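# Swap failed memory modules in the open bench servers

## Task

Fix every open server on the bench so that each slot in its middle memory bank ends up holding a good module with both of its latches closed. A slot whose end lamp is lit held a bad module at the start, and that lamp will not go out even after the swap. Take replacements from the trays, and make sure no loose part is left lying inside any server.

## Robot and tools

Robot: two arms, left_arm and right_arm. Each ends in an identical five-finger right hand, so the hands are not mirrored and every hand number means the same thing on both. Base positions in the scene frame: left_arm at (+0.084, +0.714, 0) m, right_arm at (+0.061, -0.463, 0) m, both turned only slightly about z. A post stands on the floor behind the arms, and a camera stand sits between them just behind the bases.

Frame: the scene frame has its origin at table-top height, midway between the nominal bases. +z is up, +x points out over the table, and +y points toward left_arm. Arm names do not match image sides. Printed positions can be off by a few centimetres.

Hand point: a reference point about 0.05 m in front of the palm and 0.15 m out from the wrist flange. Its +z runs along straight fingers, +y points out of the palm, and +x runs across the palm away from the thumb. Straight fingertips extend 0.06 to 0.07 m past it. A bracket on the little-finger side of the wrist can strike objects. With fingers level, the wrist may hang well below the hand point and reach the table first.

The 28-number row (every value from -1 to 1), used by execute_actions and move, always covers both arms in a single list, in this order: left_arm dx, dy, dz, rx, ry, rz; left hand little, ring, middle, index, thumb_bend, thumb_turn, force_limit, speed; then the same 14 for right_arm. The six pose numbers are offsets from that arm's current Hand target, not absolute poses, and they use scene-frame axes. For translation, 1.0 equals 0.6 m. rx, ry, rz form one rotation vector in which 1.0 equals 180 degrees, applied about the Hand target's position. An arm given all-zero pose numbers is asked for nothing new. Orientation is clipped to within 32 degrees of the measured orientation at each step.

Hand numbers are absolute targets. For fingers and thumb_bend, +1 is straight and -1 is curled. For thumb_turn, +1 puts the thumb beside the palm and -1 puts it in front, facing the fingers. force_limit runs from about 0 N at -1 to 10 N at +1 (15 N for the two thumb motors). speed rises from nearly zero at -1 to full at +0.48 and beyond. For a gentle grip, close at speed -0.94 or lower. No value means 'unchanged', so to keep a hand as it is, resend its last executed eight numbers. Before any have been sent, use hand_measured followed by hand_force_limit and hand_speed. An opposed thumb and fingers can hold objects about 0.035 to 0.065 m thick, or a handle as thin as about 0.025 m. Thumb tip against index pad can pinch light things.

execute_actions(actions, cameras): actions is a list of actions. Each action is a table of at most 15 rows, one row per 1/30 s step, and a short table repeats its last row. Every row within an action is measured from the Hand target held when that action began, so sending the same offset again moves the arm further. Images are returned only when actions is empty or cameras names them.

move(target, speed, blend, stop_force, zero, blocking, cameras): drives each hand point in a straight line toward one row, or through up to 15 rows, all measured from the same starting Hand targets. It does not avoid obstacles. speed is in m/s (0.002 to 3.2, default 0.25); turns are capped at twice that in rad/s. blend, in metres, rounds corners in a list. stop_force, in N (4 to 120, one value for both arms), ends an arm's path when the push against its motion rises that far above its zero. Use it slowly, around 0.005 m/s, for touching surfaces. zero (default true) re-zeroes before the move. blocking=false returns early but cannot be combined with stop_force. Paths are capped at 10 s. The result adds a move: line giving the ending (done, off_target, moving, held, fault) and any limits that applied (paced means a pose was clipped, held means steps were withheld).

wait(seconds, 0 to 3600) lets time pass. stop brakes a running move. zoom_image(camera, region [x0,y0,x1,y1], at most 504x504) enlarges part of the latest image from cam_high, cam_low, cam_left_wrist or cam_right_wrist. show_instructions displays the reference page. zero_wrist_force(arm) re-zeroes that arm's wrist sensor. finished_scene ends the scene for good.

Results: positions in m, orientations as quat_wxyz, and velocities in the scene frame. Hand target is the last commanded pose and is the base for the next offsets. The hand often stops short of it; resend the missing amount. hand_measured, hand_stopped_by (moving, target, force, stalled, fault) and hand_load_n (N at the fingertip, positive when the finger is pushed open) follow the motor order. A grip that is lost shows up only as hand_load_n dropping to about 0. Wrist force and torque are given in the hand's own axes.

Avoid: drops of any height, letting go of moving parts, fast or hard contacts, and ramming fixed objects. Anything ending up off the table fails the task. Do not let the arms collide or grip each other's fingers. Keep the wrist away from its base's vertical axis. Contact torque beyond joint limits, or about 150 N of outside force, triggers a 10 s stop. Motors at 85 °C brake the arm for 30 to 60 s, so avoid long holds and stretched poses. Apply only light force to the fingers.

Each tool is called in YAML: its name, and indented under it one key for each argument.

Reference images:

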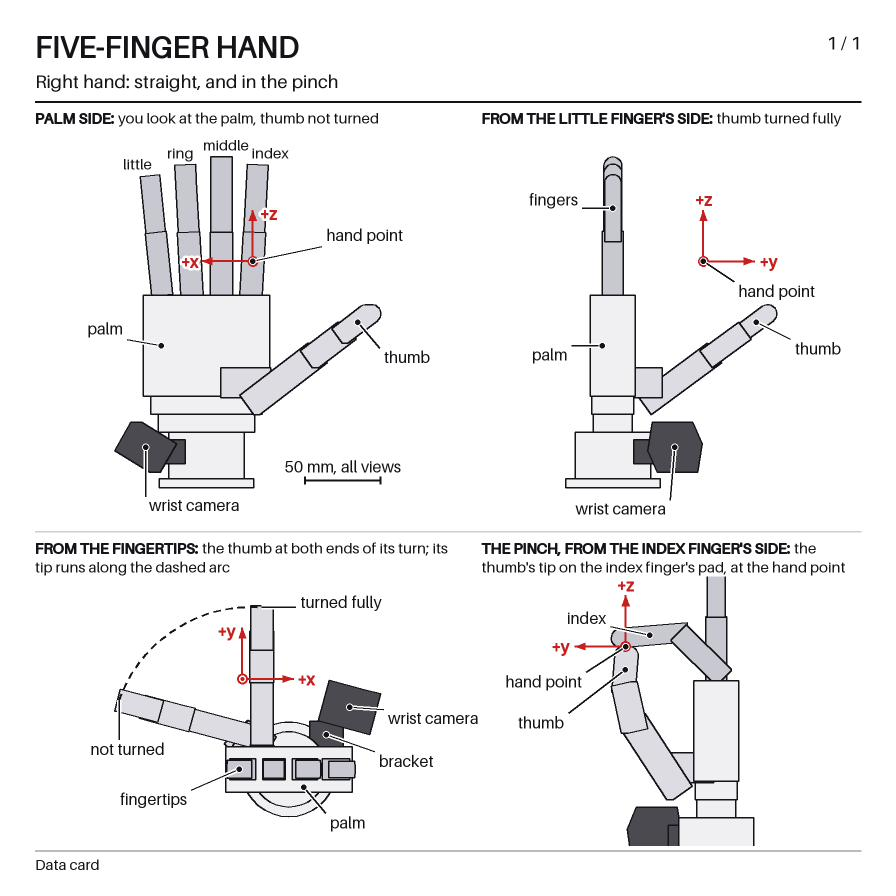

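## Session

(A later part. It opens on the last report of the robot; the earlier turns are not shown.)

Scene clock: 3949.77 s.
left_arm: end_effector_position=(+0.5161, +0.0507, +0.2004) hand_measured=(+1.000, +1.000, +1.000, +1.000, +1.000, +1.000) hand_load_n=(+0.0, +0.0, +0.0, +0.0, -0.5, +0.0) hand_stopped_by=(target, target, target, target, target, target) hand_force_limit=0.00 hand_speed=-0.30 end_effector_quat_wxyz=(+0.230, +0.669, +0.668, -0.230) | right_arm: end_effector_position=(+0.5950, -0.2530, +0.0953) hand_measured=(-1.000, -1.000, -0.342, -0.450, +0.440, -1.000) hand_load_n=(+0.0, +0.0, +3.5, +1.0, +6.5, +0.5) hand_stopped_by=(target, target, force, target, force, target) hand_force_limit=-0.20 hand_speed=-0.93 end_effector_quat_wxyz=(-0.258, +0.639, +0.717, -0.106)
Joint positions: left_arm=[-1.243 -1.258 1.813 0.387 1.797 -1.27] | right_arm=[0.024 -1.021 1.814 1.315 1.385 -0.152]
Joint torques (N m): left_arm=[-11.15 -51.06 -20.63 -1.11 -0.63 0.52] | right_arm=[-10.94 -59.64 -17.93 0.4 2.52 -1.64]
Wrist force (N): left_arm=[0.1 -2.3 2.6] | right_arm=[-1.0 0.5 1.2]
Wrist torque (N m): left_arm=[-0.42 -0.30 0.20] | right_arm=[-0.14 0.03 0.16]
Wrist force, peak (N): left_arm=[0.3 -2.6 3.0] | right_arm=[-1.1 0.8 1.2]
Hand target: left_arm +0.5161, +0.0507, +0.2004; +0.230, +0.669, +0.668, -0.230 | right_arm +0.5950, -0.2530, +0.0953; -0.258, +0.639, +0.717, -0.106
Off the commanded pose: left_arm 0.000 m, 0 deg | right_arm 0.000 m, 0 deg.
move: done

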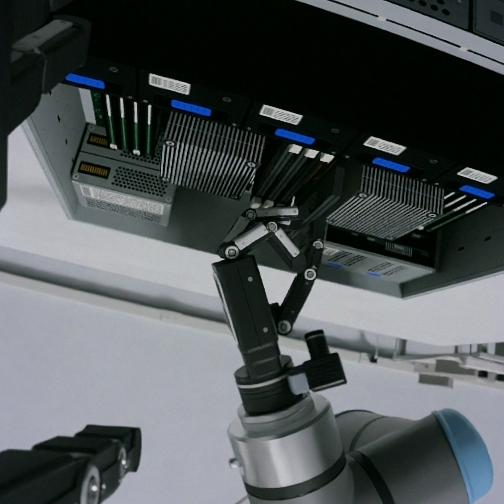

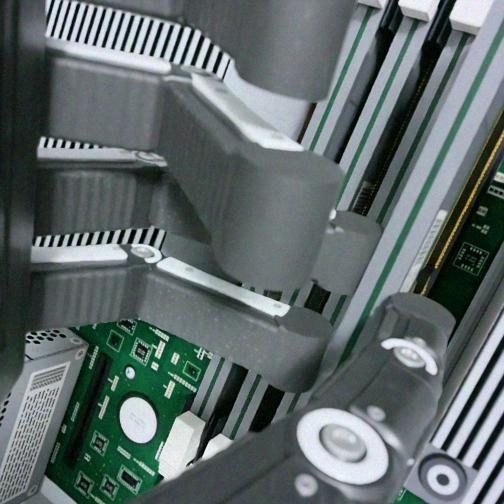

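move:
  target:
    - [0,0,0,0,0,0,1,1,1,1,1,1,0,-0.3,0.001,-0.0022,0,0,0,0,-1,-1,-0.45,-0.45,0.35,-1,-0.2,-0.93]
    - [0,0,0,0,0,0,1,1,1,1,1,1,0,-0.3,0.001,-0.0022,-0.05,0,0,0,-1,-1,-0.45,-0.45,0.35,-1,-0.2,-0.93]
  speed: 0.008
  stop_force: 4
  cameras: ["cam_left_wrist","cam_right_wrist"]

zoom_image:
  camera: "cam_right_wrist"
  region: [384, 60, 504, 180]

zoom_image:
  camera: "cam_right_wrist"
  region: [354, 180, 474, 300]

Scene clock: 3970.07 s.
left_arm: end_effector_position=(+0.5161, +0.0507, +0.2004) hand_measured=(+1.000, +1.000, +1.000, +1.000, +1.000, +1.000) hand_load_n=(+0.0, +0.0, +0.0, +0.0, +0.0, +0.0) hand_stopped_by=(target, target, target, target, target, target) hand_force_limit=0.00 hand_speed=-0.30 end_effector_quat_wxyz=(+0.230, +0.669, +0.668, -0.230) | right_arm: end_effector_position=(+0.5956, -0.2543, +0.0697) hand_measured=(-1.000, -1.000, -0.342, -0.450, +0.440, -1.000) hand_load_n=(+0.0, +0.0, +3.0, +1.0, +6.5, +0.5) hand_stopped_by=(target, target, force, target, force, target) hand_force_limit=-0.20 hand_speed=-0.93 end_effector_quat_wxyz=(-0.258, +0.639, +0.717, -0.106)
Joint positions: left_arm=[-1.243 -1.258 1.813 0.387 1.797 -1.27] | right_arm=[0.022 -0.99 1.821 1.276 1.386 -0.154]
Joint torques (N m): left_arm=[-9.8 -50.3 -20.87 -1.24 -0.65 0.1] | right_arm=[-8.18 -91.34 -31.96 7.8 2.5 -1.19]
Wrist force (N): left_arm=[0.1 -2.2 2.4] | right_arm=[-0.7 1.9 -2.4]
Wrist torque (N m): left_arm=[-0.40 -0.30 0.20] | right_arm=[-0.05 0.12 0.17]
Wrist force, peak (N): left_arm=[-0.2 -2.6 3.0] | right_arm=[0.0 -0.1 -6.4]
Hand target: left_arm +0.5161, +0.0507, +0.2004; +0.230, +0.669, +0.668, -0.230 | right_arm +0.5956, -0.2543, +0.0697; -0.258, +0.639, +0.717, -0.106 (not the last commanded pose)
Off the commanded pose: left_arm 0.000 m, 0 deg | right_arm 0.004 m, 0 deg.
move: contact (right_arm); path passed 1 of 2 targets

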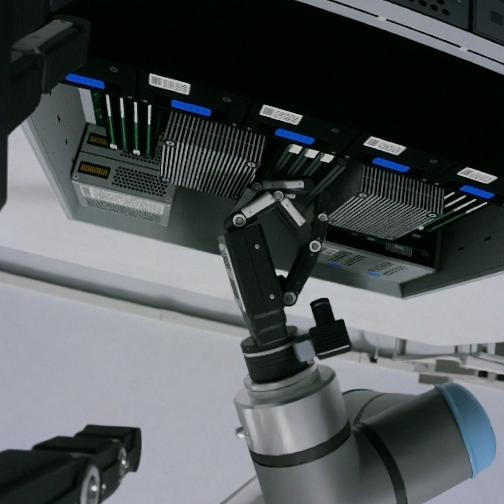

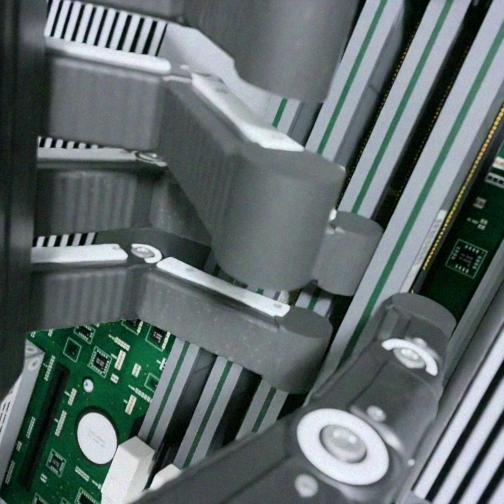

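Scaled by 4.200.

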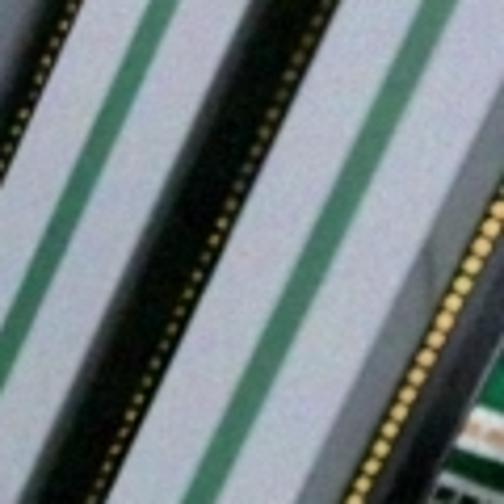

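Scaled by 4.200.

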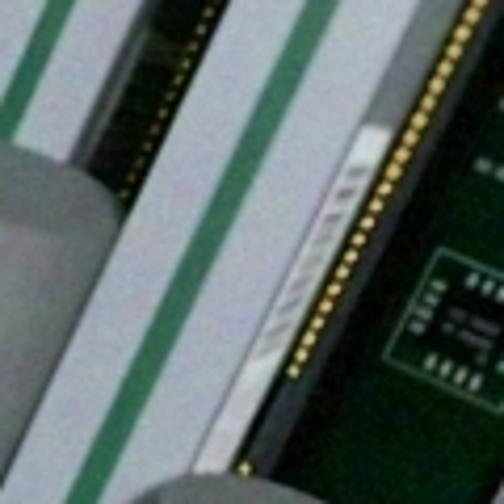

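move:
  target: [0,0,0,0,0,0,1,1,1,1,1,1,0,-0.3,-0.005,0,0.001,0,0,0,-1,-1,-0.45,-0.45,0.35,-1,-0.2,-0.93]
  speed: 0.006
  stop_force: 5
  cameras: ["cam_left_wrist","cam_right_wrist"]

Scene clock: 3993.93 s.
left_arm: end_effector_position=(+0.5161, +0.0507, +0.2004) hand_measured=(+1.000, +1.000, +1.000, +1.000, +1.000, +1.000) hand_load_n=(+0.0, +0.0, +0.0, +0.0, +0.0, +0.0) hand_stopped_by=(target, target, target, target, target, target) hand_force_limit=0.00 hand_speed=-0.30 end_effector_quat_wxyz=(+0.230, +0.669, +0.668, -0.230) | right_arm: end_effector_position=(+0.5953, -0.2543, +0.0699) hand_measured=(-1.000, -1.000, -0.342, -0.450, +0.440, -1.000) hand_load_n=(+0.0, +0.0, +3.5, +0.5, +6.5, +0.5) hand_stopped_by=(target, target, force, target, force, target) hand_force_limit=-0.20 hand_speed=-0.93 end_effector_quat_wxyz=(-0.258, +0.639, +0.717, -0.106)
Joint positions: left_arm=[-1.243 -1.258 1.813 0.387 1.797 -1.27] | right_arm=[0.022 -0.99 1.822 1.276 1.386 -0.154]
Joint torques (N m): left_arm=[-8.59 -51.8 -20.71 -1.22 -0.55 0.04] | right_arm=[-0.8 -59.96 -30.06 8.33 2.02 0.18]
Wrist force (N): left_arm=[0.0 -2.1 2.5] | right_arm=[-1.0 5.7 -4.2]
Wrist torque (N m): left_arm=[-0.37 -0.29 0.20] | right_arm=[0.04 0.17 0.24]
Wrist force, peak (N): left_arm=[0.1 -2.6 3.0] | right_arm=[-1.7 10.2 -5.9]
Hand target: left_arm +0.5161, +0.0507, +0.2004; +0.230, +0.669, +0.668, -0.230 | right_arm +0.5953, -0.2543, +0.0698; -0.258, +0.639, +0.717, -0.106 (not the last commanded pose)
Off the commanded pose: left_arm 0.000 m, 0 deg | right_arm 0.003 m, 0 deg.
move: contact (right_arm)

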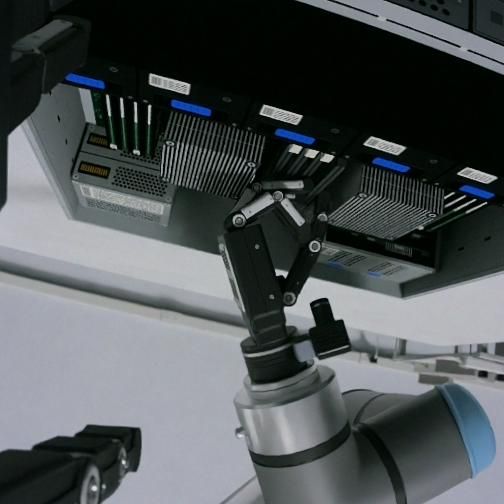

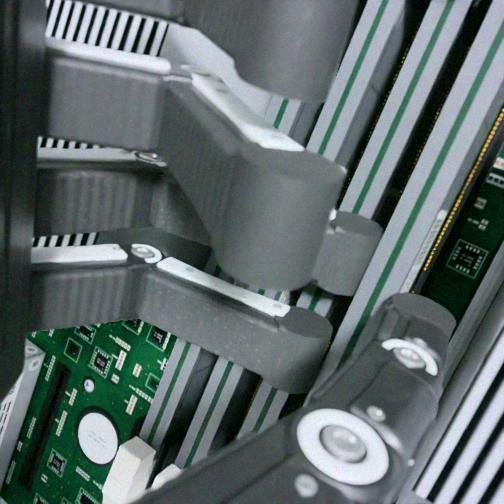

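move:
  target:
    - [0,0,0,0,0,0,1,1,1,1,1,1,0,-0.3,0.0005,0,0.0008,0,0,0,-1,-1,-0.32,-0.43,0.46,-1,-0.2,-0.93]
    - [0,0,0,0,0,0,1,1,1,1,1,1,0,-0.3,0.0005,0,0.0008,0,0,0,-1,-1,-0.28,-0.39,0.62,-1,-0.2,-0.93]
    - [0,0,0,0,0,0,1,1,1,1,1,1,0,-0.3,0.0005,0,0.0008,0,0,0,-1,-1,-0.25,-0.36,0.64,-1,-0.2,-0.93]
  speed: 0.01
  cameras: ["cam_left_wrist","cam_right_wrist"]

Scene clock: 4001.50 s.
left_arm: end_effector_position=(+0.5161, +0.0507, +0.2004) hand_measured=(+1.000, +1.000, +1.000, +1.000, +1.000, +1.000) hand_load_n=(+0.0, +0.0, +0.0, +0.0, +0.0, +0.0) hand_stopped_by=(target, target, target, target, target, target) hand_force_limit=0.00 hand_speed=-0.30 end_effector_quat_wxyz=(+0.230, +0.669, +0.668, -0.230) | right_arm: end_effector_position=(+0.5956, -0.2543, +0.0703) hand_measured=(-1.000, -1.000, -0.250, -0.360, +0.640, -1.000) hand_load_n=(+0.0, +0.0, -1.0, +0.0, -0.5, +0.0) hand_stopped_by=(target, target, target, target, target, target) hand_force_limit=-0.20 hand_speed=-0.93 end_effector_quat_wxyz=(-0.258, +0.639, +0.717, -0.106)
Joint positions: left_arm=[-1.243 -1.258 1.813 0.387 1.797 -1.27] | right_arm=[0.022 -0.991 1.821 1.277 1.386 -0.154]
Joint torques (N m): left_arm=[-8.97 -52.76 -21.52 -1.18 -0.4 -0.36] | right_arm=[-8.59 -92.01 -33.15 6.84 2.3 -1.65]
Wrist force (N): left_arm=[0.2 -2.3 2.7] | right_arm=[-1.5 1.5 -0.1]
Wrist torque (N m): left_arm=[-0.41 -0.33 0.21] | right_arm=[-0.08 0.10 0.18]
Wrist force, peak (N): left_arm=[0.1 -2.9 2.8] | right_arm=[-0.9 5.7 -5.0]
Hand target: left_arm +0.5161, +0.0507, +0.2004; +0.230, +0.669, +0.668, -0.230 | right_arm +0.5956, -0.2543, +0.0703; -0.258, +0.639, +0.717, -0.106
Off the commanded pose: left_arm 0.000 m, 0 deg | right_arm 0.000 m, 0 deg.
move: done

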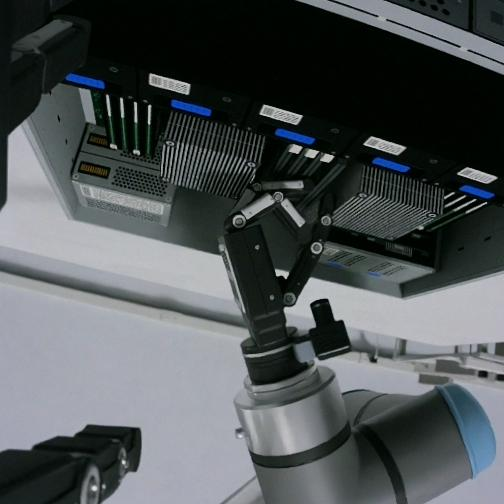

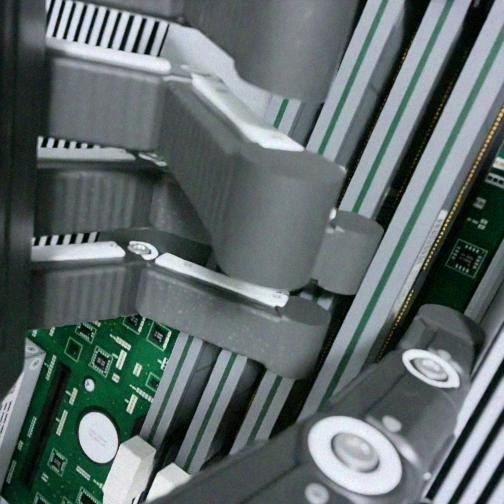

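move:
  target:
    - [0,0,0,0,0,0,1,1,1,1,1,1,0,-0.3,0,0,0.08,0,0,0,-1,-1,-0.25,-0.36,0.64,-1,-0.2,-0.93]
    - [0,0,0,0,0,0,1,1,1,1,1,1,0,-0.3,0,0,0.3,0,0,0,-1,-1,-0.25,-0.36,0.64,-1,-0.2,-0.93]
  speed: [0.03,0.12]
  blend: [0.01,0]
  cameras: ["cam_left_wrist","cam_right_wrist"]

zoom_image:
  camera: "cam_left_wrist"
  region: [240, 120, 370, 250]

Scene clock: 4009.63 s.
left_arm: end_effector_position=(+0.5161, +0.0507, +0.2004) hand_measured=(+1.000, +1.000, +1.000, +1.000, +1.000, +1.000) hand_load_n=(+0.0, +0.0, +0.0, +0.0, +0.0, +0.0) hand_stopped_by=(target, target, target, target, target, target) hand_force_limit=0.00 hand_speed=-0.30 end_effector_quat_wxyz=(+0.230, +0.669, +0.668, -0.230) | right_arm: end_effector_position=(+0.5956, -0.2542, +0.2501) hand_measured=(-1.000, -1.000, -0.250, -0.360, +0.640, -1.000) hand_load_n=(+0.0, +0.0, +0.0, +0.0, +0.0, +0.0) hand_stopped_by=(target, target, target, target, target, target) hand_force_limit=-0.20 hand_speed=-0.93 end_effector_quat_wxyz=(-0.258, +0.639, +0.717, -0.106)
Joint positions: left_arm=[-1.243 -1.258 1.813 0.387 1.797 -1.27] | right_arm=[0.022 -1.181 1.727 1.562 1.386 -0.154]
Joint torques (N m): left_arm=[-8.62 -51.42 -21.43 -1.55 -0.63 -0.63] | right_arm=[-4.98 -86.89 -41.19 7.03 1.08 -1.11]
Wrist force (N): left_arm=[0.0 -2.4 3.0] | right_arm=[-1.0 0.7 0.4]
Wrist torque (N m): left_arm=[-0.45 -0.29 0.19] | right_arm=[0.03 0.05 0.17]
Wrist force, peak (N): left_arm=[0.1 -2.8 3.0] | right_arm=[-1.7 2.0 0.4]
Hand target: left_arm +0.5161, +0.0507, +0.2004; +0.230, +0.669, +0.668, -0.230 | right_arm +0.5956, -0.2543, +0.2503; -0.258, +0.639, +0.717, -0.106
Off the commanded pose: left_arm 0.000 m, 0 deg | right_arm 0.000 m, 0 deg.
move: done

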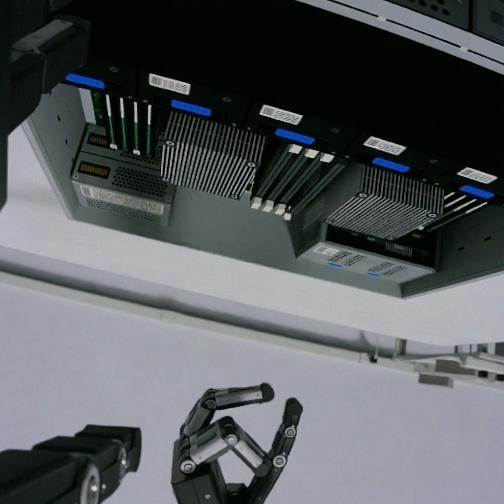

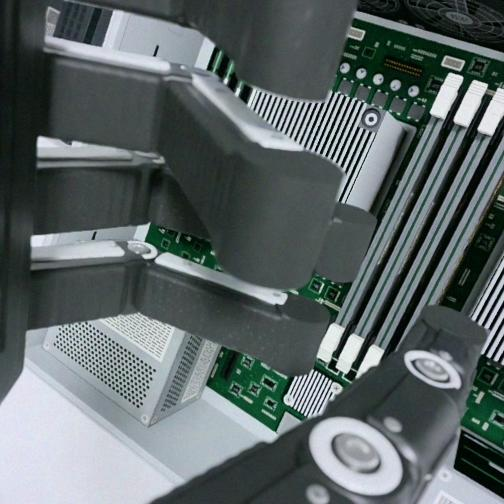

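Scaled by 3.877.

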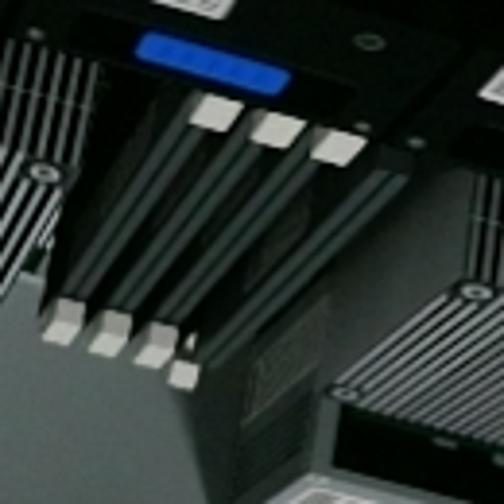

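move:
  target: [0,0,0,0,0,0,1,1,1,1,1,1,0,-0.3,0.1357,0.0655,0,-0.0717,-0.1665,-0.0407,-1,-1,1,-1,1,-1,0.5,-0.2]
  speed: 0.25
  cameras: ["cam_left_wrist","cam_right_wrist"]

Scene clock: 4039.87 s.
left_arm: end_effector_position=(+0.5161, +0.0507, +0.2004) hand_measured=(+1.000, +1.000, +1.000, +1.000, +1.000, +1.000) hand_load_n=(+0.0, +0.0, +0.0, +0.0, +0.0, +0.0) hand_stopped_by=(target, target, target, target, target, target) hand_force_limit=0.00 hand_speed=-0.30 end_effector_quat_wxyz=(+0.230, +0.669, +0.668, -0.230) | right_arm: end_effector_position=(+0.6770, -0.2150, +0.2504) hand_measured=(-1.000, -1.000, +1.000, -1.000, +1.000, -1.000) hand_load_n=(+0.0, +0.0, +0.0, +0.0, +0.0, +0.0) hand_stopped_by=(target, target, target, target, target, target) hand_force_limit=0.50 hand_speed=-0.20 end_effector_quat_wxyz=(+0.002, +0.713, +0.701, +0.000)
Joint positions: left_arm=[-1.243 -1.258 1.813 0.387 1.797 -1.27] | right_arm=[0.194 -1.239 1.676 1.131 1.575 0.201]
Joint torques (N m): left_arm=[-6.92 -52.99 -21.39 -1.07 -0.43 -0.65] | right_arm=[14.61 -50.88 -44.46 -0.62 2.66 1.9]
Wrist force (N): left_arm=[-0.1 -2.3 2.5] | right_arm=[-0.1 -0.1 0.5]
Wrist torque (N m): left_arm=[-0.41 -0.27 0.19] | right_arm=[-0.03 -0.03 -0.20]
Wrist force, peak (N): left_arm=[-0.1 -2.4 3.1] | right_arm=[-1.3 1.1 0.4]
Hand target: left_arm +0.5161, +0.0507, +0.2004; +0.230, +0.669, +0.668, -0.230 | right_arm +0.6771, -0.2150, +0.2503; +0.002, +0.713, +0.701, +0.000
Off the commanded pose: left_arm 0.000 m, 0 deg | right_arm 0.000 m, 0 deg.
move: done

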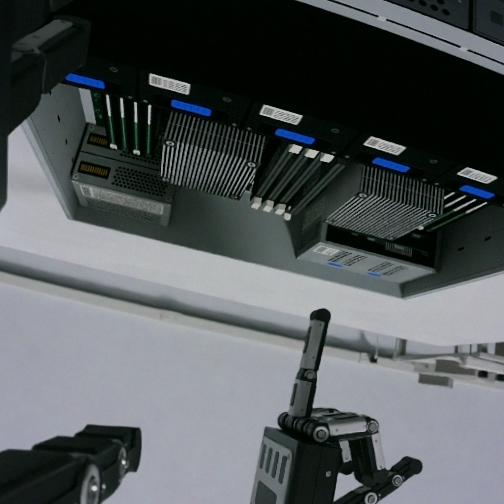

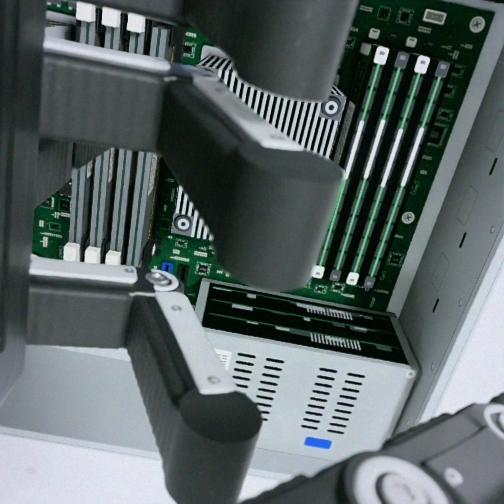

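move:
  target: [0,0,0,0,0,0,1,1,1,1,1,1,0,-0.3,0,0,-0.15,0,0,0,-1,-1,1,-1,1,-1,0.5,-0.2]
  speed: 0.1
  cameras: ["cam_left_wrist","cam_right_wrist"]

zoom_image:
  camera: "cam_left_wrist"
  region: [240, 120, 370, 250]

zoom_image:
  camera: "cam_right_wrist"
  region: [30, 50, 230, 250]

Scene clock: 4056.87 s.
left_arm: end_effector_position=(+0.5161, +0.0507, +0.2004) hand_measured=(+1.000, +1.000, +1.000, +1.000, +1.000, +1.000) hand_load_n=(+0.0, +0.0, +0.0, +0.0, +0.0, +0.0) hand_stopped_by=(target, target, target, target, target, target) hand_force_limit=0.00 hand_speed=-0.30 end_effector_quat_wxyz=(+0.230, +0.669, +0.668, -0.230) | right_arm: end_effector_position=(+0.6771, -0.2150, +0.1605) hand_measured=(-1.000, -1.000, +1.000, -1.000, +1.000, -1.000) hand_load_n=(+0.0, +0.0, +0.0, +0.0, +0.0, +0.0) hand_stopped_by=(target, target, target, target, target, target) hand_force_limit=0.50 hand_speed=-0.20 end_effector_quat_wxyz=(+0.002, +0.713, +0.701, +0.000)
Joint positions: left_arm=[-1.243 -1.258 1.813 0.387 1.797 -1.27] | right_arm=[0.194 -1.166 1.752 0.983 1.575 0.201]
Joint torques (N m): left_arm=[-6.51 -52.74 -21.39 -1.49 -0.47 -0.67] | right_arm=[6.37 -53.03 -22.55 -0.71 2.89 1.72]
Wrist force (N): left_arm=[-0.1 -2.0 2.5] | right_arm=[-0.8 -0.6 1.0]
Wrist torque (N m): left_arm=[-0.37 -0.27 0.20] | right_arm=[-0.15 0.06 -0.25]
Wrist force, peak (N): left_arm=[0.3 -2.8 3.1] | right_arm=[-0.2 -0.7 1.9]
Hand target: left_arm +0.5161, +0.0507, +0.2004; +0.230, +0.669, +0.668, -0.230 | right_arm +0.6771, -0.2150, +0.1603; +0.002, +0.713, +0.701, +0.000
Off the commanded pose: left_arm 0.000 m, 0 deg | right_arm 0.000 m, 0 deg.
move: done

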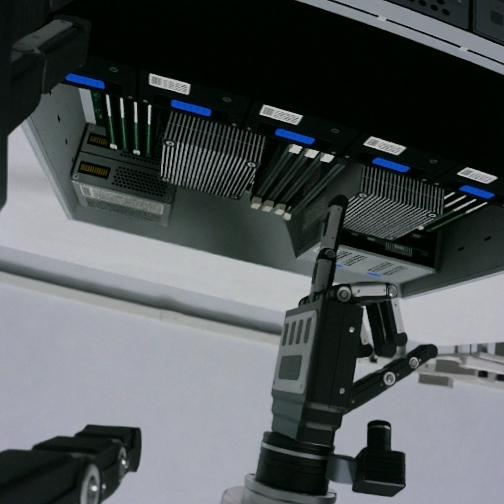

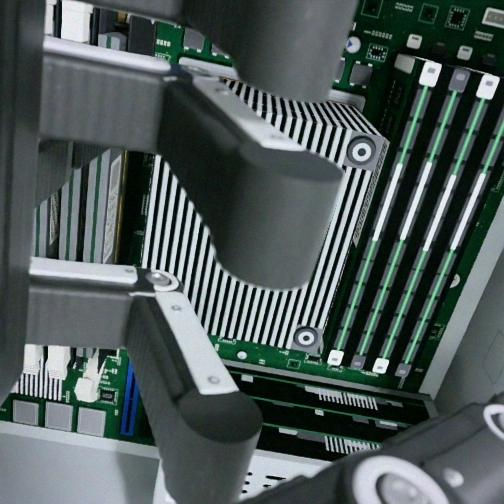

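Scaled by 3.877.

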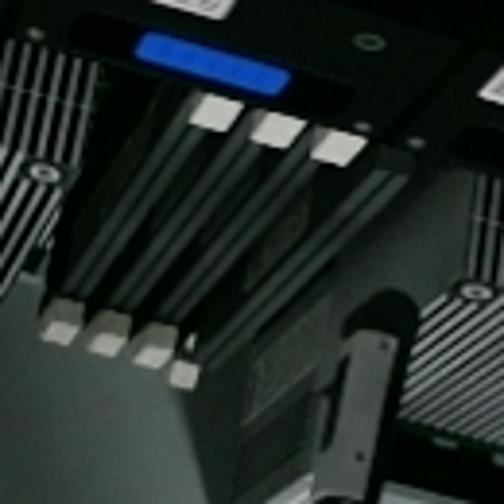

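Scaled by 2.520.

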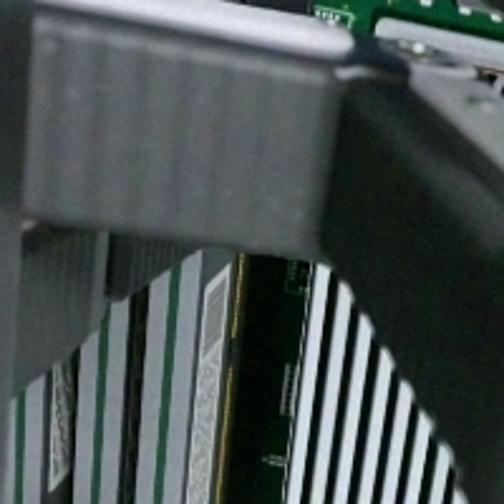

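move:
  target: [0,0,0,0,0,0,1,1,1,1,1,1,0,-0.3,0,0,-0.0167,0,0,0,-1,-1,1,-1,1,-1,0.5,-0.2]
  speed: 0.02
  stop_force: 5
  cameras: ["cam_left_wrist","cam_right_wrist"]

zoom_image:
  camera: "cam_left_wrist"
  region: [290, 140, 370, 220]

zoom_image:
  camera: "cam_right_wrist"
  region: [0, 100, 180, 280]

Scene clock: 4150.83 s.
left_arm: end_effector_position=(+0.5161, +0.0507, +0.2004) hand_measured=(+1.000, +1.000, +1.000, +1.000, +1.000, +1.000) hand_load_n=(-0.5, +0.0, +0.0, +0.0, +0.0, -0.5) hand_stopped_by=(target, target, target, target, target, target) hand_force_limit=0.00 hand_speed=-0.30 end_effector_quat_wxyz=(+0.230, +0.669, +0.668, -0.230) | right_arm: end_effector_position=(+0.6771, -0.2150, +0.1503) hand_measured=(-1.000, -1.000, +1.000, -1.000, +1.000, -1.000) hand_load_n=(+0.5, +0.0, +0.0, +0.0, +0.0, +0.0) hand_stopped_by=(target, target, target, target, target, target) hand_force_limit=0.50 hand_speed=-0.20 end_effector_quat_wxyz=(+0.002, +0.713, +0.701, +0.000)
Joint positions: left_arm=[-1.243 -1.258 1.813 0.387 1.797 -1.27] | right_arm=[0.194 -1.157 1.759 0.966 1.575 0.201]
Joint torques (N m): left_arm=[-6.58 -53.37 -22.03 -1.4 -0.59 -1.02] | right_arm=[10.55 -55.22 -23.69 -0.05 3.1 2.1]
Wrist force (N): left_arm=[0.2 -2.2 2.7] | right_arm=[-0.5 -0.6 1.0]
Wrist torque (N m): left_arm=[-0.42 -0.33 0.21] | right_arm=[-0.13 0.02 -0.22]
Wrist force, peak (N): left_arm=[-0.4 -2.4 3.1] | right_arm=[-0.3 -0.9 1.4]
Hand target: left_arm +0.5161, +0.0507, +0.2004; +0.230, +0.669, +0.668, -0.230 | right_arm +0.6771, -0.2150, +0.1503; +0.002, +0.713, +0.701, +0.000
Off the commanded pose: left_arm 0.000 m, 0 deg | right_arm 0.000 m, 0 deg.
move: done

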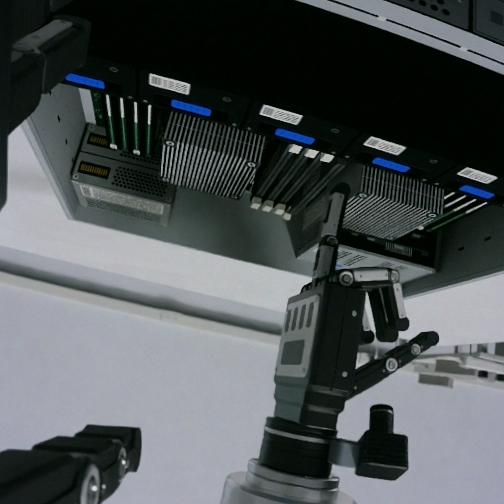

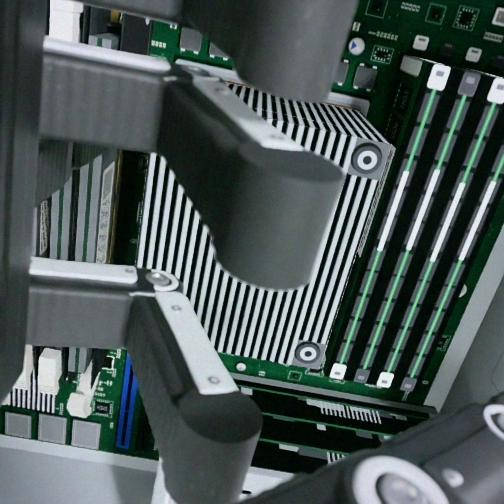

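Scaled by 6.300.

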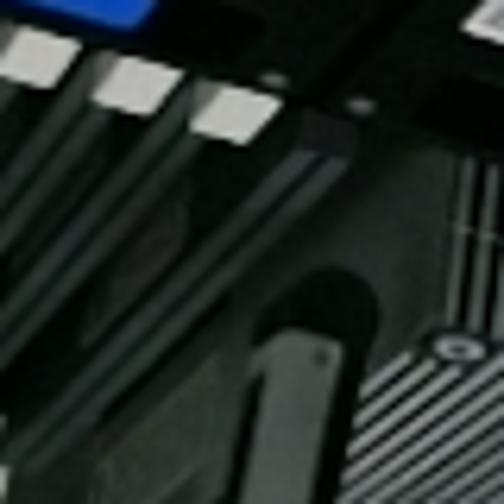

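Scaled by 2.800.

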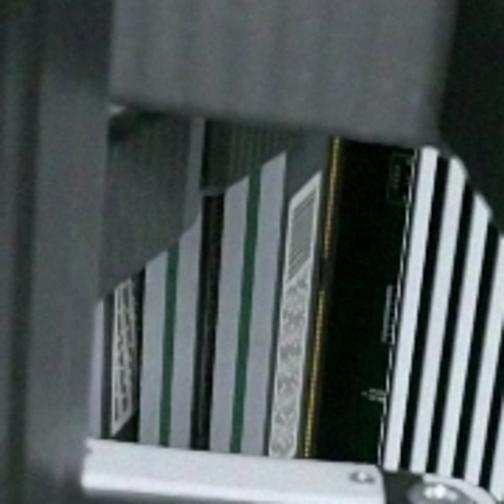

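move:
  target: [0,0,0,0,0,0,1,1,1,1,1,1,0,-0.3,-0.0117,0,0,0,0,0,-1,-1,1,-1,1,-1,0.5,-0.2]
  speed: 0.03
  cameras: ["cam_left_wrist","cam_right_wrist"]

zoom_image:
  camera: "cam_left_wrist"
  region: [290, 140, 370, 220]

zoom_image:
  camera: "cam_right_wrist"
  region: [0, 100, 180, 280]

Scene clock: 4182.90 s.
left_arm: end_effector_position=(+0.5161, +0.0507, +0.2004) hand_measured=(+1.000, +1.000, +1.000, +1.000, +1.000, +1.000) hand_load_n=(+0.0, +0.0, +0.0, +0.0, +0.0, +0.0) hand_stopped_by=(target, target, target, target, target, target) hand_force_limit=0.00 hand_speed=-0.30 end_effector_quat_wxyz=(+0.230, +0.669, +0.668, -0.230) | right_arm: end_effector_position=(+0.6702, -0.2150, +0.1503) hand_measured=(-1.000, -1.000, +1.000, -1.000, +1.000, -1.000) hand_load_n=(+0.0, +0.0, +0.0, +0.0, +0.0, -0.5) hand_stopped_by=(target, target, target, target, target, target) hand_force_limit=0.50 hand_speed=-0.20 end_effector_quat_wxyz=(+0.002, +0.713, +0.701, +0.000)
Joint positions: left_arm=[-1.243 -1.258 1.813 0.387 1.797 -1.27] | right_arm=[0.196 -1.165 1.772 0.961 1.575 0.204]
Joint torques (N m): left_arm=[-5.02 -54.18 -21.71 -1.29 -0.42 -1.2] | right_arm=[14.85 -89.4 -23.18 0.2 2.97 2.03]
Wrist force (N): left_arm=[-0.1 -2.4 2.8] | right_arm=[-0.6 -0.4 1.1]
Wrist torque (N m): left_arm=[-0.44 -0.27 0.19] | right_arm=[-0.11 0.03 -0.22]
Wrist force, peak (N): left_arm=[0.1 -2.7 3.0] | right_arm=[-0.5 -0.8 1.5]
Hand target: left_arm +0.5161, +0.0507, +0.2004; +0.230, +0.669, +0.668, -0.230 | right_arm +0.6700, -0.2150, +0.1503; +0.002, +0.713, +0.701, +0.000
Off the commanded pose: left_arm 0.000 m, 0 deg | right_arm 0.000 m, 0 deg.
move: done

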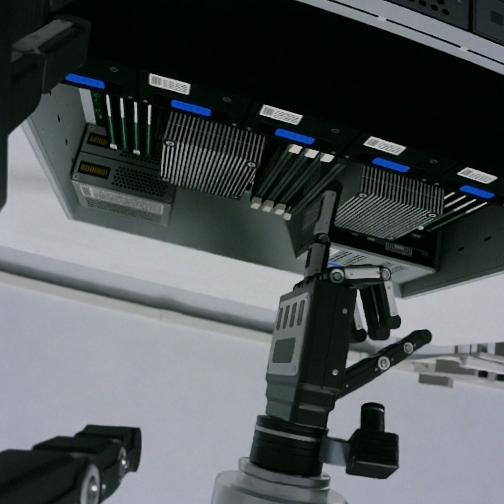

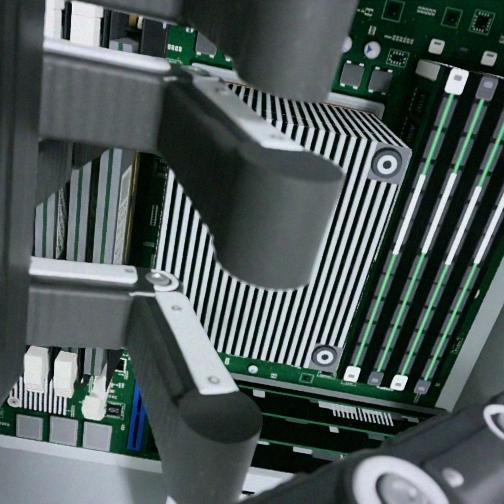

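Scaled by 6.300.

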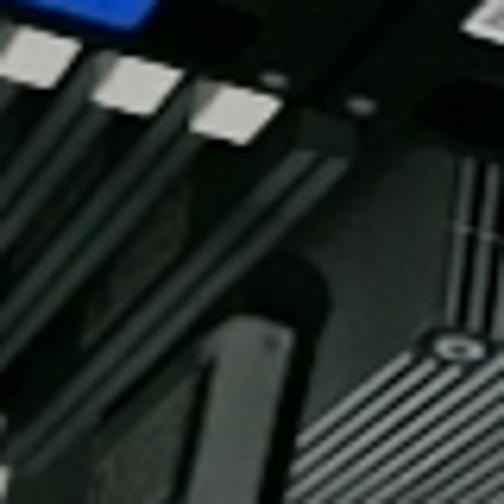

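Scaled by 2.800.

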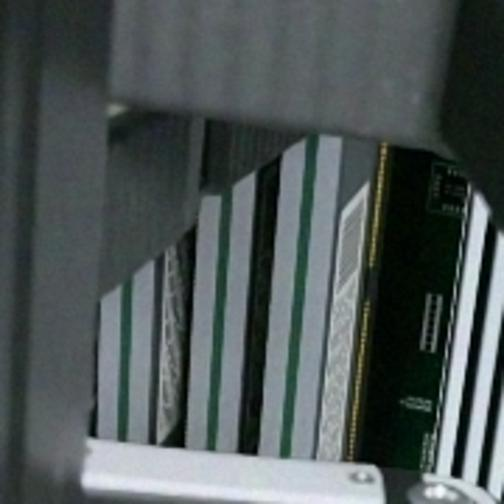

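move:
  target: [0,0,0,0,0,0,1,1,1,1,1,1,0,-0.3,-0.0027,0,0,0,0,0,-1,-1,1,-1,1,-1,0.5,-0.2]
  speed: 0.02

move:
  target: [0,0,0,0,0,0,1,1,1,1,1,1,0,-0.3,0,0,-0.022,0,0,0,-1,-1,1,-1,1,-1,0.5,-0.2]
  speed: 0.007
  stop_force: 6
  cameras: ["cam_left_wrist","cam_right_wrist"]

zoom_image:
  camera: "cam_left_wrist"
  region: [290, 140, 370, 220]

zoom_image:
  camera: "cam_right_wrist"
  region: [0, 100, 180, 280]

Scene clock: 4215.00 s.
left_arm: end_effector_position=(+0.5161, +0.0507, +0.2004) hand_measured=(+1.000, +1.000, +1.000, +1.000, +1.000, +1.000) hand_load_n=(+0.0, +0.0, +0.0, +0.0, +0.0, +0.0) hand_stopped_by=(target, target, target, target, target, target) hand_force_limit=0.00 hand_speed=-0.30 end_effector_quat_wxyz=(+0.230, +0.669, +0.668, -0.230) | right_arm: end_effector_position=(+0.6685, -0.2150, +0.1503) hand_measured=(-1.000, -1.000, +1.000, -1.000, +1.000, -1.000) hand_load_n=(+0.0, +0.0, +0.0, +0.0, +0.0, +0.0) hand_stopped_by=(target, target, target, target, target, target) hand_force_limit=0.50 hand_speed=-0.20 end_effector_quat_wxyz=(+0.002, +0.713, +0.701, +0.000)
Joint positions: left_arm=[-1.243 -1.258 1.813 0.387 1.797 -1.27] | right_arm=[0.197 -1.167 1.775 0.96 1.575 0.204]
Joint torques (N m): left_arm=[-6.81 -55 -21.83 -1.11 -0.55 -1.32] | right_arm=[14.85 -86.15 -22.14 0.1 2.8 2.45]
Wrist force (N): left_arm=[-0.3 -2.4 2.7] | right_arm=[-0.7 -0.5 1.2]
Wrist torque (N m): left_arm=[-0.43 -0.25 0.18] | right_arm=[-0.12 0.05 -0.23]
Wrist force, peak (N): left_arm=[0.3 -2.5 3.0] | right_arm=[-0.6 -0.8 1.3]
Hand target: left_arm +0.5161, +0.0507, +0.2004; +0.230, +0.669, +0.668, -0.230 | right_arm +0.6684, -0.2150, +0.1503; +0.002, +0.713, +0.701, +0.000
Off the commanded pose: left_arm 0.000 m, 0 deg | right_arm 0.000 m, 0 deg.
move: done

Scene clock: 4217.63 s.
left_arm: end_effector_position=(+0.5161, +0.0507, +0.2004) hand_measured=(+1.000, +1.000, +1.000, +1.000, +1.000, +1.000) hand_load_n=(+0.0, +0.0, +0.0, +0.0, +0.0, +0.0) hand_stopped_by=(target, target, target, target, target, target) hand_force_limit=0.00 hand_speed=-0.30 end_effector_quat_wxyz=(+0.230, +0.669, +0.668, -0.230) | right_arm: end_effector_position=(+0.6684, -0.2150, +0.1415) hand_measured=(-1.000, -1.000, +1.000, -1.000, +1.000, -1.000) hand_load_n=(+0.0, +0.0, +0.0, +0.0, +0.0, +0.0) hand_stopped_by=(target, target, target, target, target, target) hand_force_limit=0.50 hand_speed=-0.20 end_effector_quat_wxyz=(+0.002, +0.713, +0.701, +0.000)
Joint positions: left_arm=[-1.243 -1.258 1.813 0.387 1.797 -1.27] | right_arm=[0.197 -1.159 1.782 0.946 1.575 0.204]
Joint torques (N m): left_arm=[-4.84 -54.52 -21.77 -1.1 -0.28 -1.32] | right_arm=[10.07 -82.92 -40.2 7.53 2.73 2.19]
Wrist force (N): left_arm=[0.3 -2.1 2.7] | right_arm=[1.2 -0.2 -1.9]
Wrist torque (N m): left_arm=[-0.39 -0.35 0.22] | right_arm=[0.06 0.21 -0.10]
Wrist force, peak (N): left_arm=[0.3 -2.8 2.8] | right_arm=[2.3 -0.6 -7.2]
Hand target: left_arm +0.5161, +0.0507, +0.2004; +0.230, +0.669, +0.668, -0.230 | right_arm +0.6684, -0.2150, +0.1415; +0.002, +0.713, +0.701, +0.000 (not the last commanded pose)
Off the commanded pose: left_arm 0.000 m, 0 deg | right_arm 0.004 m, 0 deg.
move: contact (right_arm)

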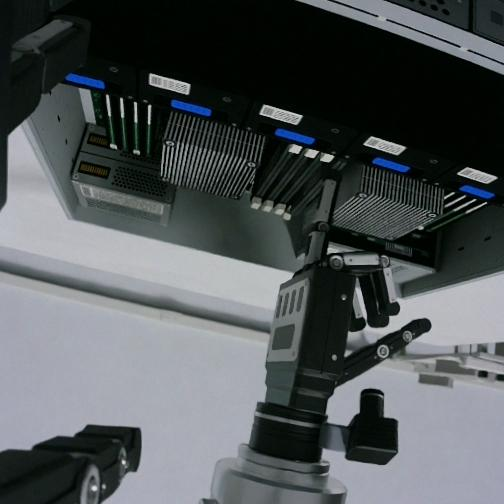

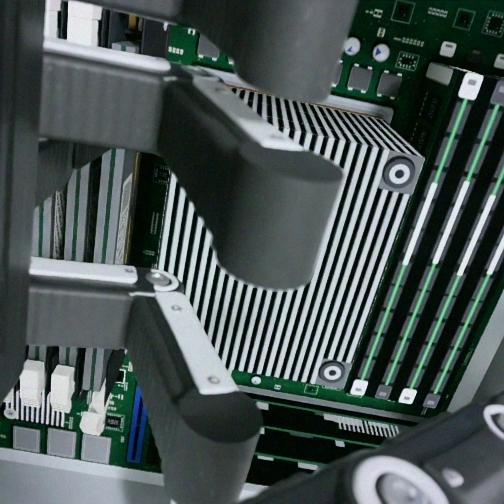

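Scaled by 6.300.

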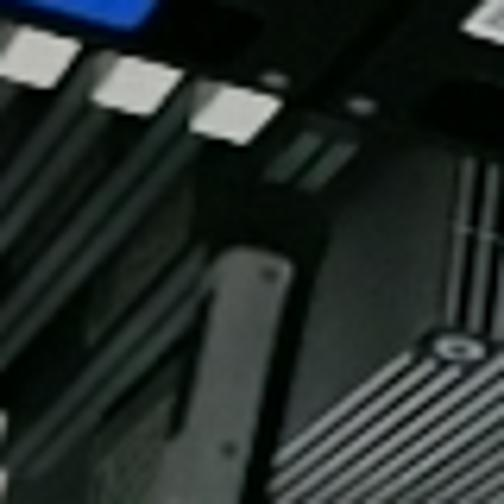

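Scaled by 2.800.

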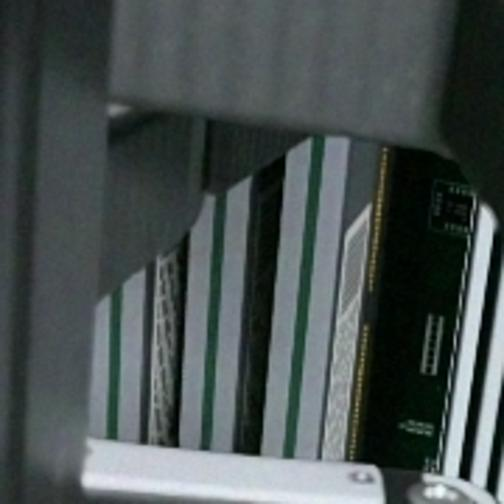

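move:
  target: [0,0,0,0,0,0,1,1,1,1,1,1,0,-0.3,0,0,-0.025,0,0,0,-1,-1,1,-1,1,-1,0.5,-0.2]
  speed: 0.007
  stop_force: 21
  cameras: ["cam_left_wrist"]

zoom_image:
  camera: "cam_left_wrist"
  region: [290, 140, 370, 220]

Scene clock: 4224.63 s.
left_arm: end_effector_position=(+0.5161, +0.0507, +0.2004) hand_measured=(+1.000, +1.000, +1.000, +1.000, +1.000, +1.000) hand_load_n=(+0.0, +0.0, +0.0, +0.0, +0.0, +0.0) hand_stopped_by=(target, target, target, target, target, target) hand_force_limit=0.00 hand_speed=-0.30 end_effector_quat_wxyz=(+0.230, +0.669, +0.668, -0.230) | right_arm: end_effector_position=(+0.6684, -0.2150, +0.1373) hand_measured=(-1.000, -1.000, +1.000, -1.000, +1.000, -1.000) hand_load_n=(+0.0, +0.0, +0.0, +0.0, +0.0, +0.0) hand_stopped_by=(target, target, target, target, target, target) hand_force_limit=0.50 hand_speed=-0.20 end_effector_quat_wxyz=(+0.002, +0.713, +0.701, +0.000)
Joint positions: left_arm=[-1.243 -1.258 1.813 0.387 1.797 -1.27] | right_arm=[0.197 -1.155 1.784 0.939 1.575 0.204]
Joint torques (N m): left_arm=[-5.65 -54.07 -21.97 -1.18 -0.3 -1.69] | right_arm=[-2.31 -72.62 -32.03 5.45 2.75 2.11]
Wrist force (N): left_arm=[0.1 -2.4 2.5] | right_arm=[14.8 -1.7 -17.6]
Wrist torque (N m): left_arm=[-0.41 -0.28 0.19] | right_arm=[1.08 1.41 0.62]
Wrist force, peak (N): left_arm=[0.2 -2.6 2.9] | right_arm=[15.3 -1.4 -26.2]
Hand target: left_arm +0.5161, +0.0507, +0.2004; +0.230, +0.669, +0.668, -0.230 | right_arm +0.6684, -0.2150, +0.1373; +0.002, +0.713, +0.701, +0.000 (not the last commanded pose)
Off the commanded pose: left_arm 0.000 m, 0 deg | right_arm 0.011 m, 0 deg.
move: contact (right_arm)

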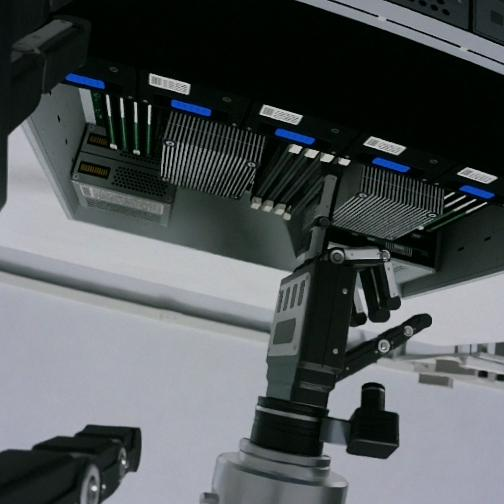

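Scaled by 6.300.

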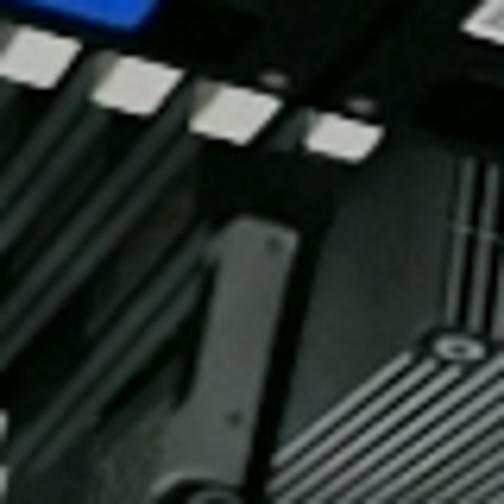

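move:
  target:
    - [0,0,0,0,0,0,1,1,1,1,1,1,0,-0.3,0,0,0.022,0,0,0,-1,-1,1,-1,1,-1,0.5,-0.2]
    - [0,0,0,0,0,0,1,1,1,1,1,1,0,-0.3,0.0033,-0.16,0.022,0,0,0,-1,-1,1,-1,1,-1,0.5,-0.2]
  speed: [0.03,0.1]
  blend: [0.002,0]
  cameras: ["cam_left_wrist","cam_right_wrist"]

zoom_image:
  camera: "cam_left_wrist"
  region: [240, 140, 370, 270]

zoom_image:
  camera: "cam_right_wrist"
  region: [0, 0, 180, 180]

Scene clock: 4233.93 s.
left_arm: end_effector_position=(+0.5161, +0.0507, +0.2004) hand_measured=(+1.000, +1.000, +1.000, +1.000, +1.000, +1.000) hand_load_n=(+0.0, +0.0, +0.0, +0.0, +0.0, +0.0) hand_stopped_by=(target, target, target, target, target, target) hand_force_limit=0.00 hand_speed=-0.30 end_effector_quat_wxyz=(+0.230, +0.669, +0.668, -0.230) | right_arm: end_effector_position=(+0.6704, -0.3108, +0.1505) hand_measured=(-1.000, -1.000, +1.000, -1.000, +1.000, -1.000) hand_load_n=(+0.0, +0.0, +0.0, +0.0, +0.0, +0.0) hand_stopped_by=(target, target, target, target, target, target) hand_force_limit=0.50 hand_speed=-0.20 end_effector_quat_wxyz=(+0.002, +0.713, +0.701, +0.000)
Joint positions: left_arm=[-1.243 -1.258 1.813 0.387 1.797 -1.27] | right_arm=[0.029 -1.219 1.851 0.935 1.574 0.037]
Joint torques (N m): left_arm=[-3.88 -54.11 -21.89 -1.22 -0.37 -1.85] | right_arm=[-9.5 -79.42 -21.77 -0.09 -2.77 -1.56]
Wrist force (N): left_arm=[0.0 -2.2 2.9] | right_arm=[-0.2 -0.4 0.6]
Wrist torque (N m): left_arm=[-0.41 -0.29 0.20] | right_arm=[-0.05 -0.05 0.15]
Wrist force, peak (N): left_arm=[0.3 -2.6 3.0] | right_arm=[14.5 -1.2 -19.1]
Hand target: left_arm +0.5161, +0.0507, +0.2004; +0.230, +0.669, +0.668, -0.230 | right_arm +0.6704, -0.3110, +0.1505; +0.002, +0.713, +0.701, +0.000
Off the commanded pose: left_arm 0.000 m, 0 deg | right_arm 0.000 m, 0 deg.
move: done

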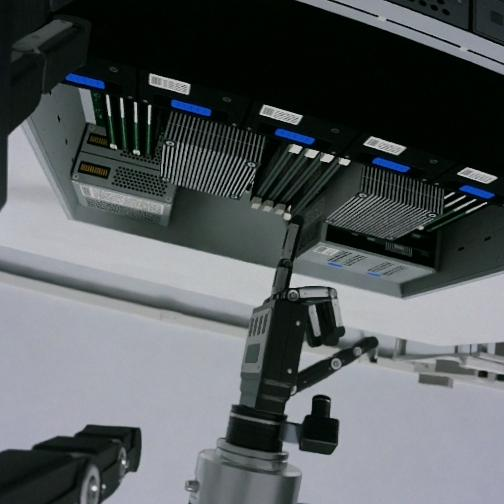

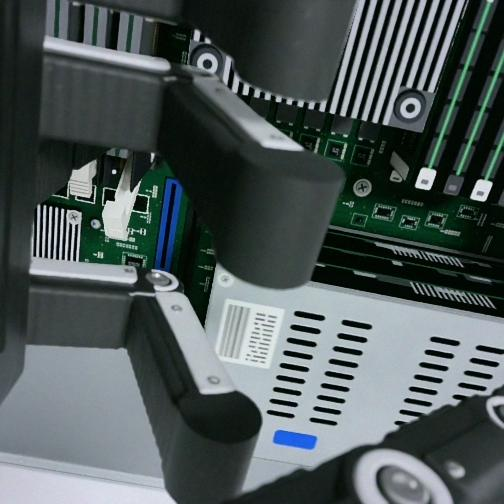

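Scaled by 3.877.

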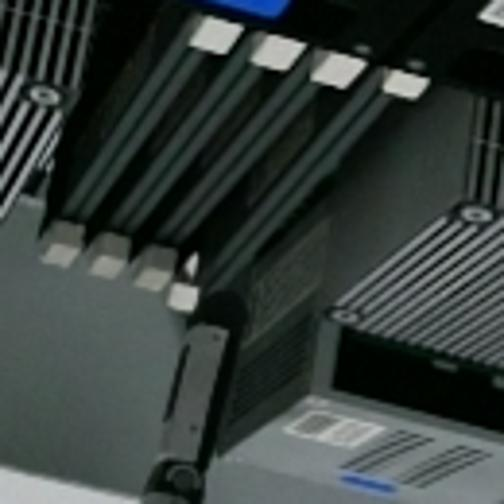

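Scaled by 2.800.

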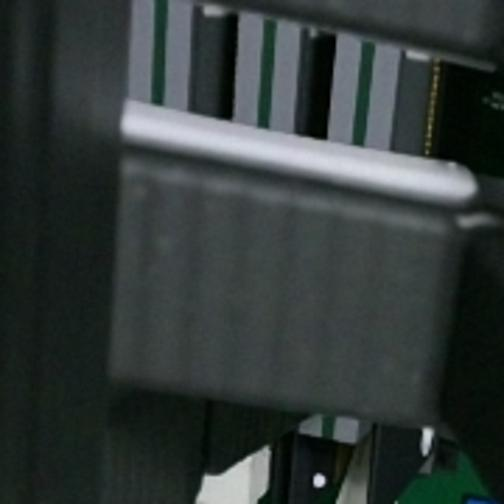

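move:
  target: [0,0,0,0,0,0,1,1,1,1,1,1,0,-0.3,0,0,-0.042,0,0,0,-1,-1,1,-1,1,-1,0.5,-0.2]
  speed: 0.007
  stop_force: 21
  cameras: ["cam_left_wrist"]

zoom_image:
  camera: "cam_left_wrist"
  region: [240, 140, 370, 270]

Scene clock: 4243.87 s.
left_arm: end_effector_position=(+0.5161, +0.0507, +0.2004) hand_measured=(+1.000, +1.000, +1.000, +1.000, +1.000, +1.000) hand_load_n=(+0.0, +0.0, +0.0, +0.0, +0.0, +0.0) hand_stopped_by=(target, target, target, target, target, target) hand_force_limit=0.00 hand_speed=-0.30 end_effector_quat_wxyz=(+0.230, +0.669, +0.668, -0.230) | right_arm: end_effector_position=(+0.6704, -0.3110, +0.1372) hand_measured=(-1.000, -1.000, +1.000, -1.000, +1.000, -1.000) hand_load_n=(+0.0, +0.0, +0.0, +0.0, +0.0, +0.0) hand_stopped_by=(target, target, target, target, target, target) hand_force_limit=0.50 hand_speed=-0.20 end_effector_quat_wxyz=(+0.002, +0.713, +0.701, +0.000)
Joint positions: left_arm=[-1.243 -1.258 1.813 0.387 1.797 -1.27] | right_arm=[0.029 -1.205 1.86 0.913 1.574 0.036]
Joint torques (N m): left_arm=[-6.4 -56.26 -22.14 -1.26 -0.37 -1.92] | right_arm=[1.77 -71.41 -34.97 4.8 -5.23 -1.52]
Wrist force (N): left_arm=[0.0 -2.3 2.7] | right_arm=[-15.3 -1.3 -15.3]
Wrist torque (N m): left_arm=[-0.41 -0.28 0.20] | right_arm=[0.99 -0.65 -0.76]
Wrist force, peak (N): left_arm=[0.1 -2.9 2.8] | right_arm=[-16.7 -1.3 -24.0]
Hand target: left_arm +0.5161, +0.0507, +0.2004; +0.230, +0.669, +0.668, -0.230 | right_arm +0.6704, -0.3110, +0.1372; +0.002, +0.713, +0.701, +0.000 (not the last commanded pose)
Off the commanded pose: left_arm 0.000 m, 0 deg | right_arm 0.012 m, 0 deg.
move: contact (right_arm)

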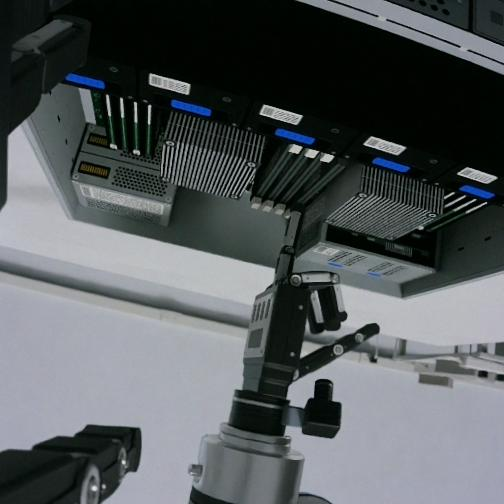

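Scaled by 3.877.

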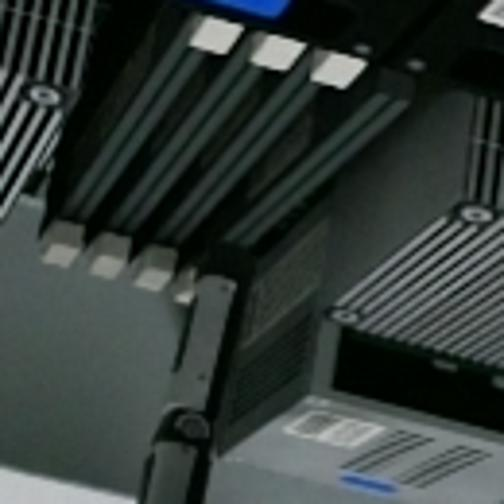

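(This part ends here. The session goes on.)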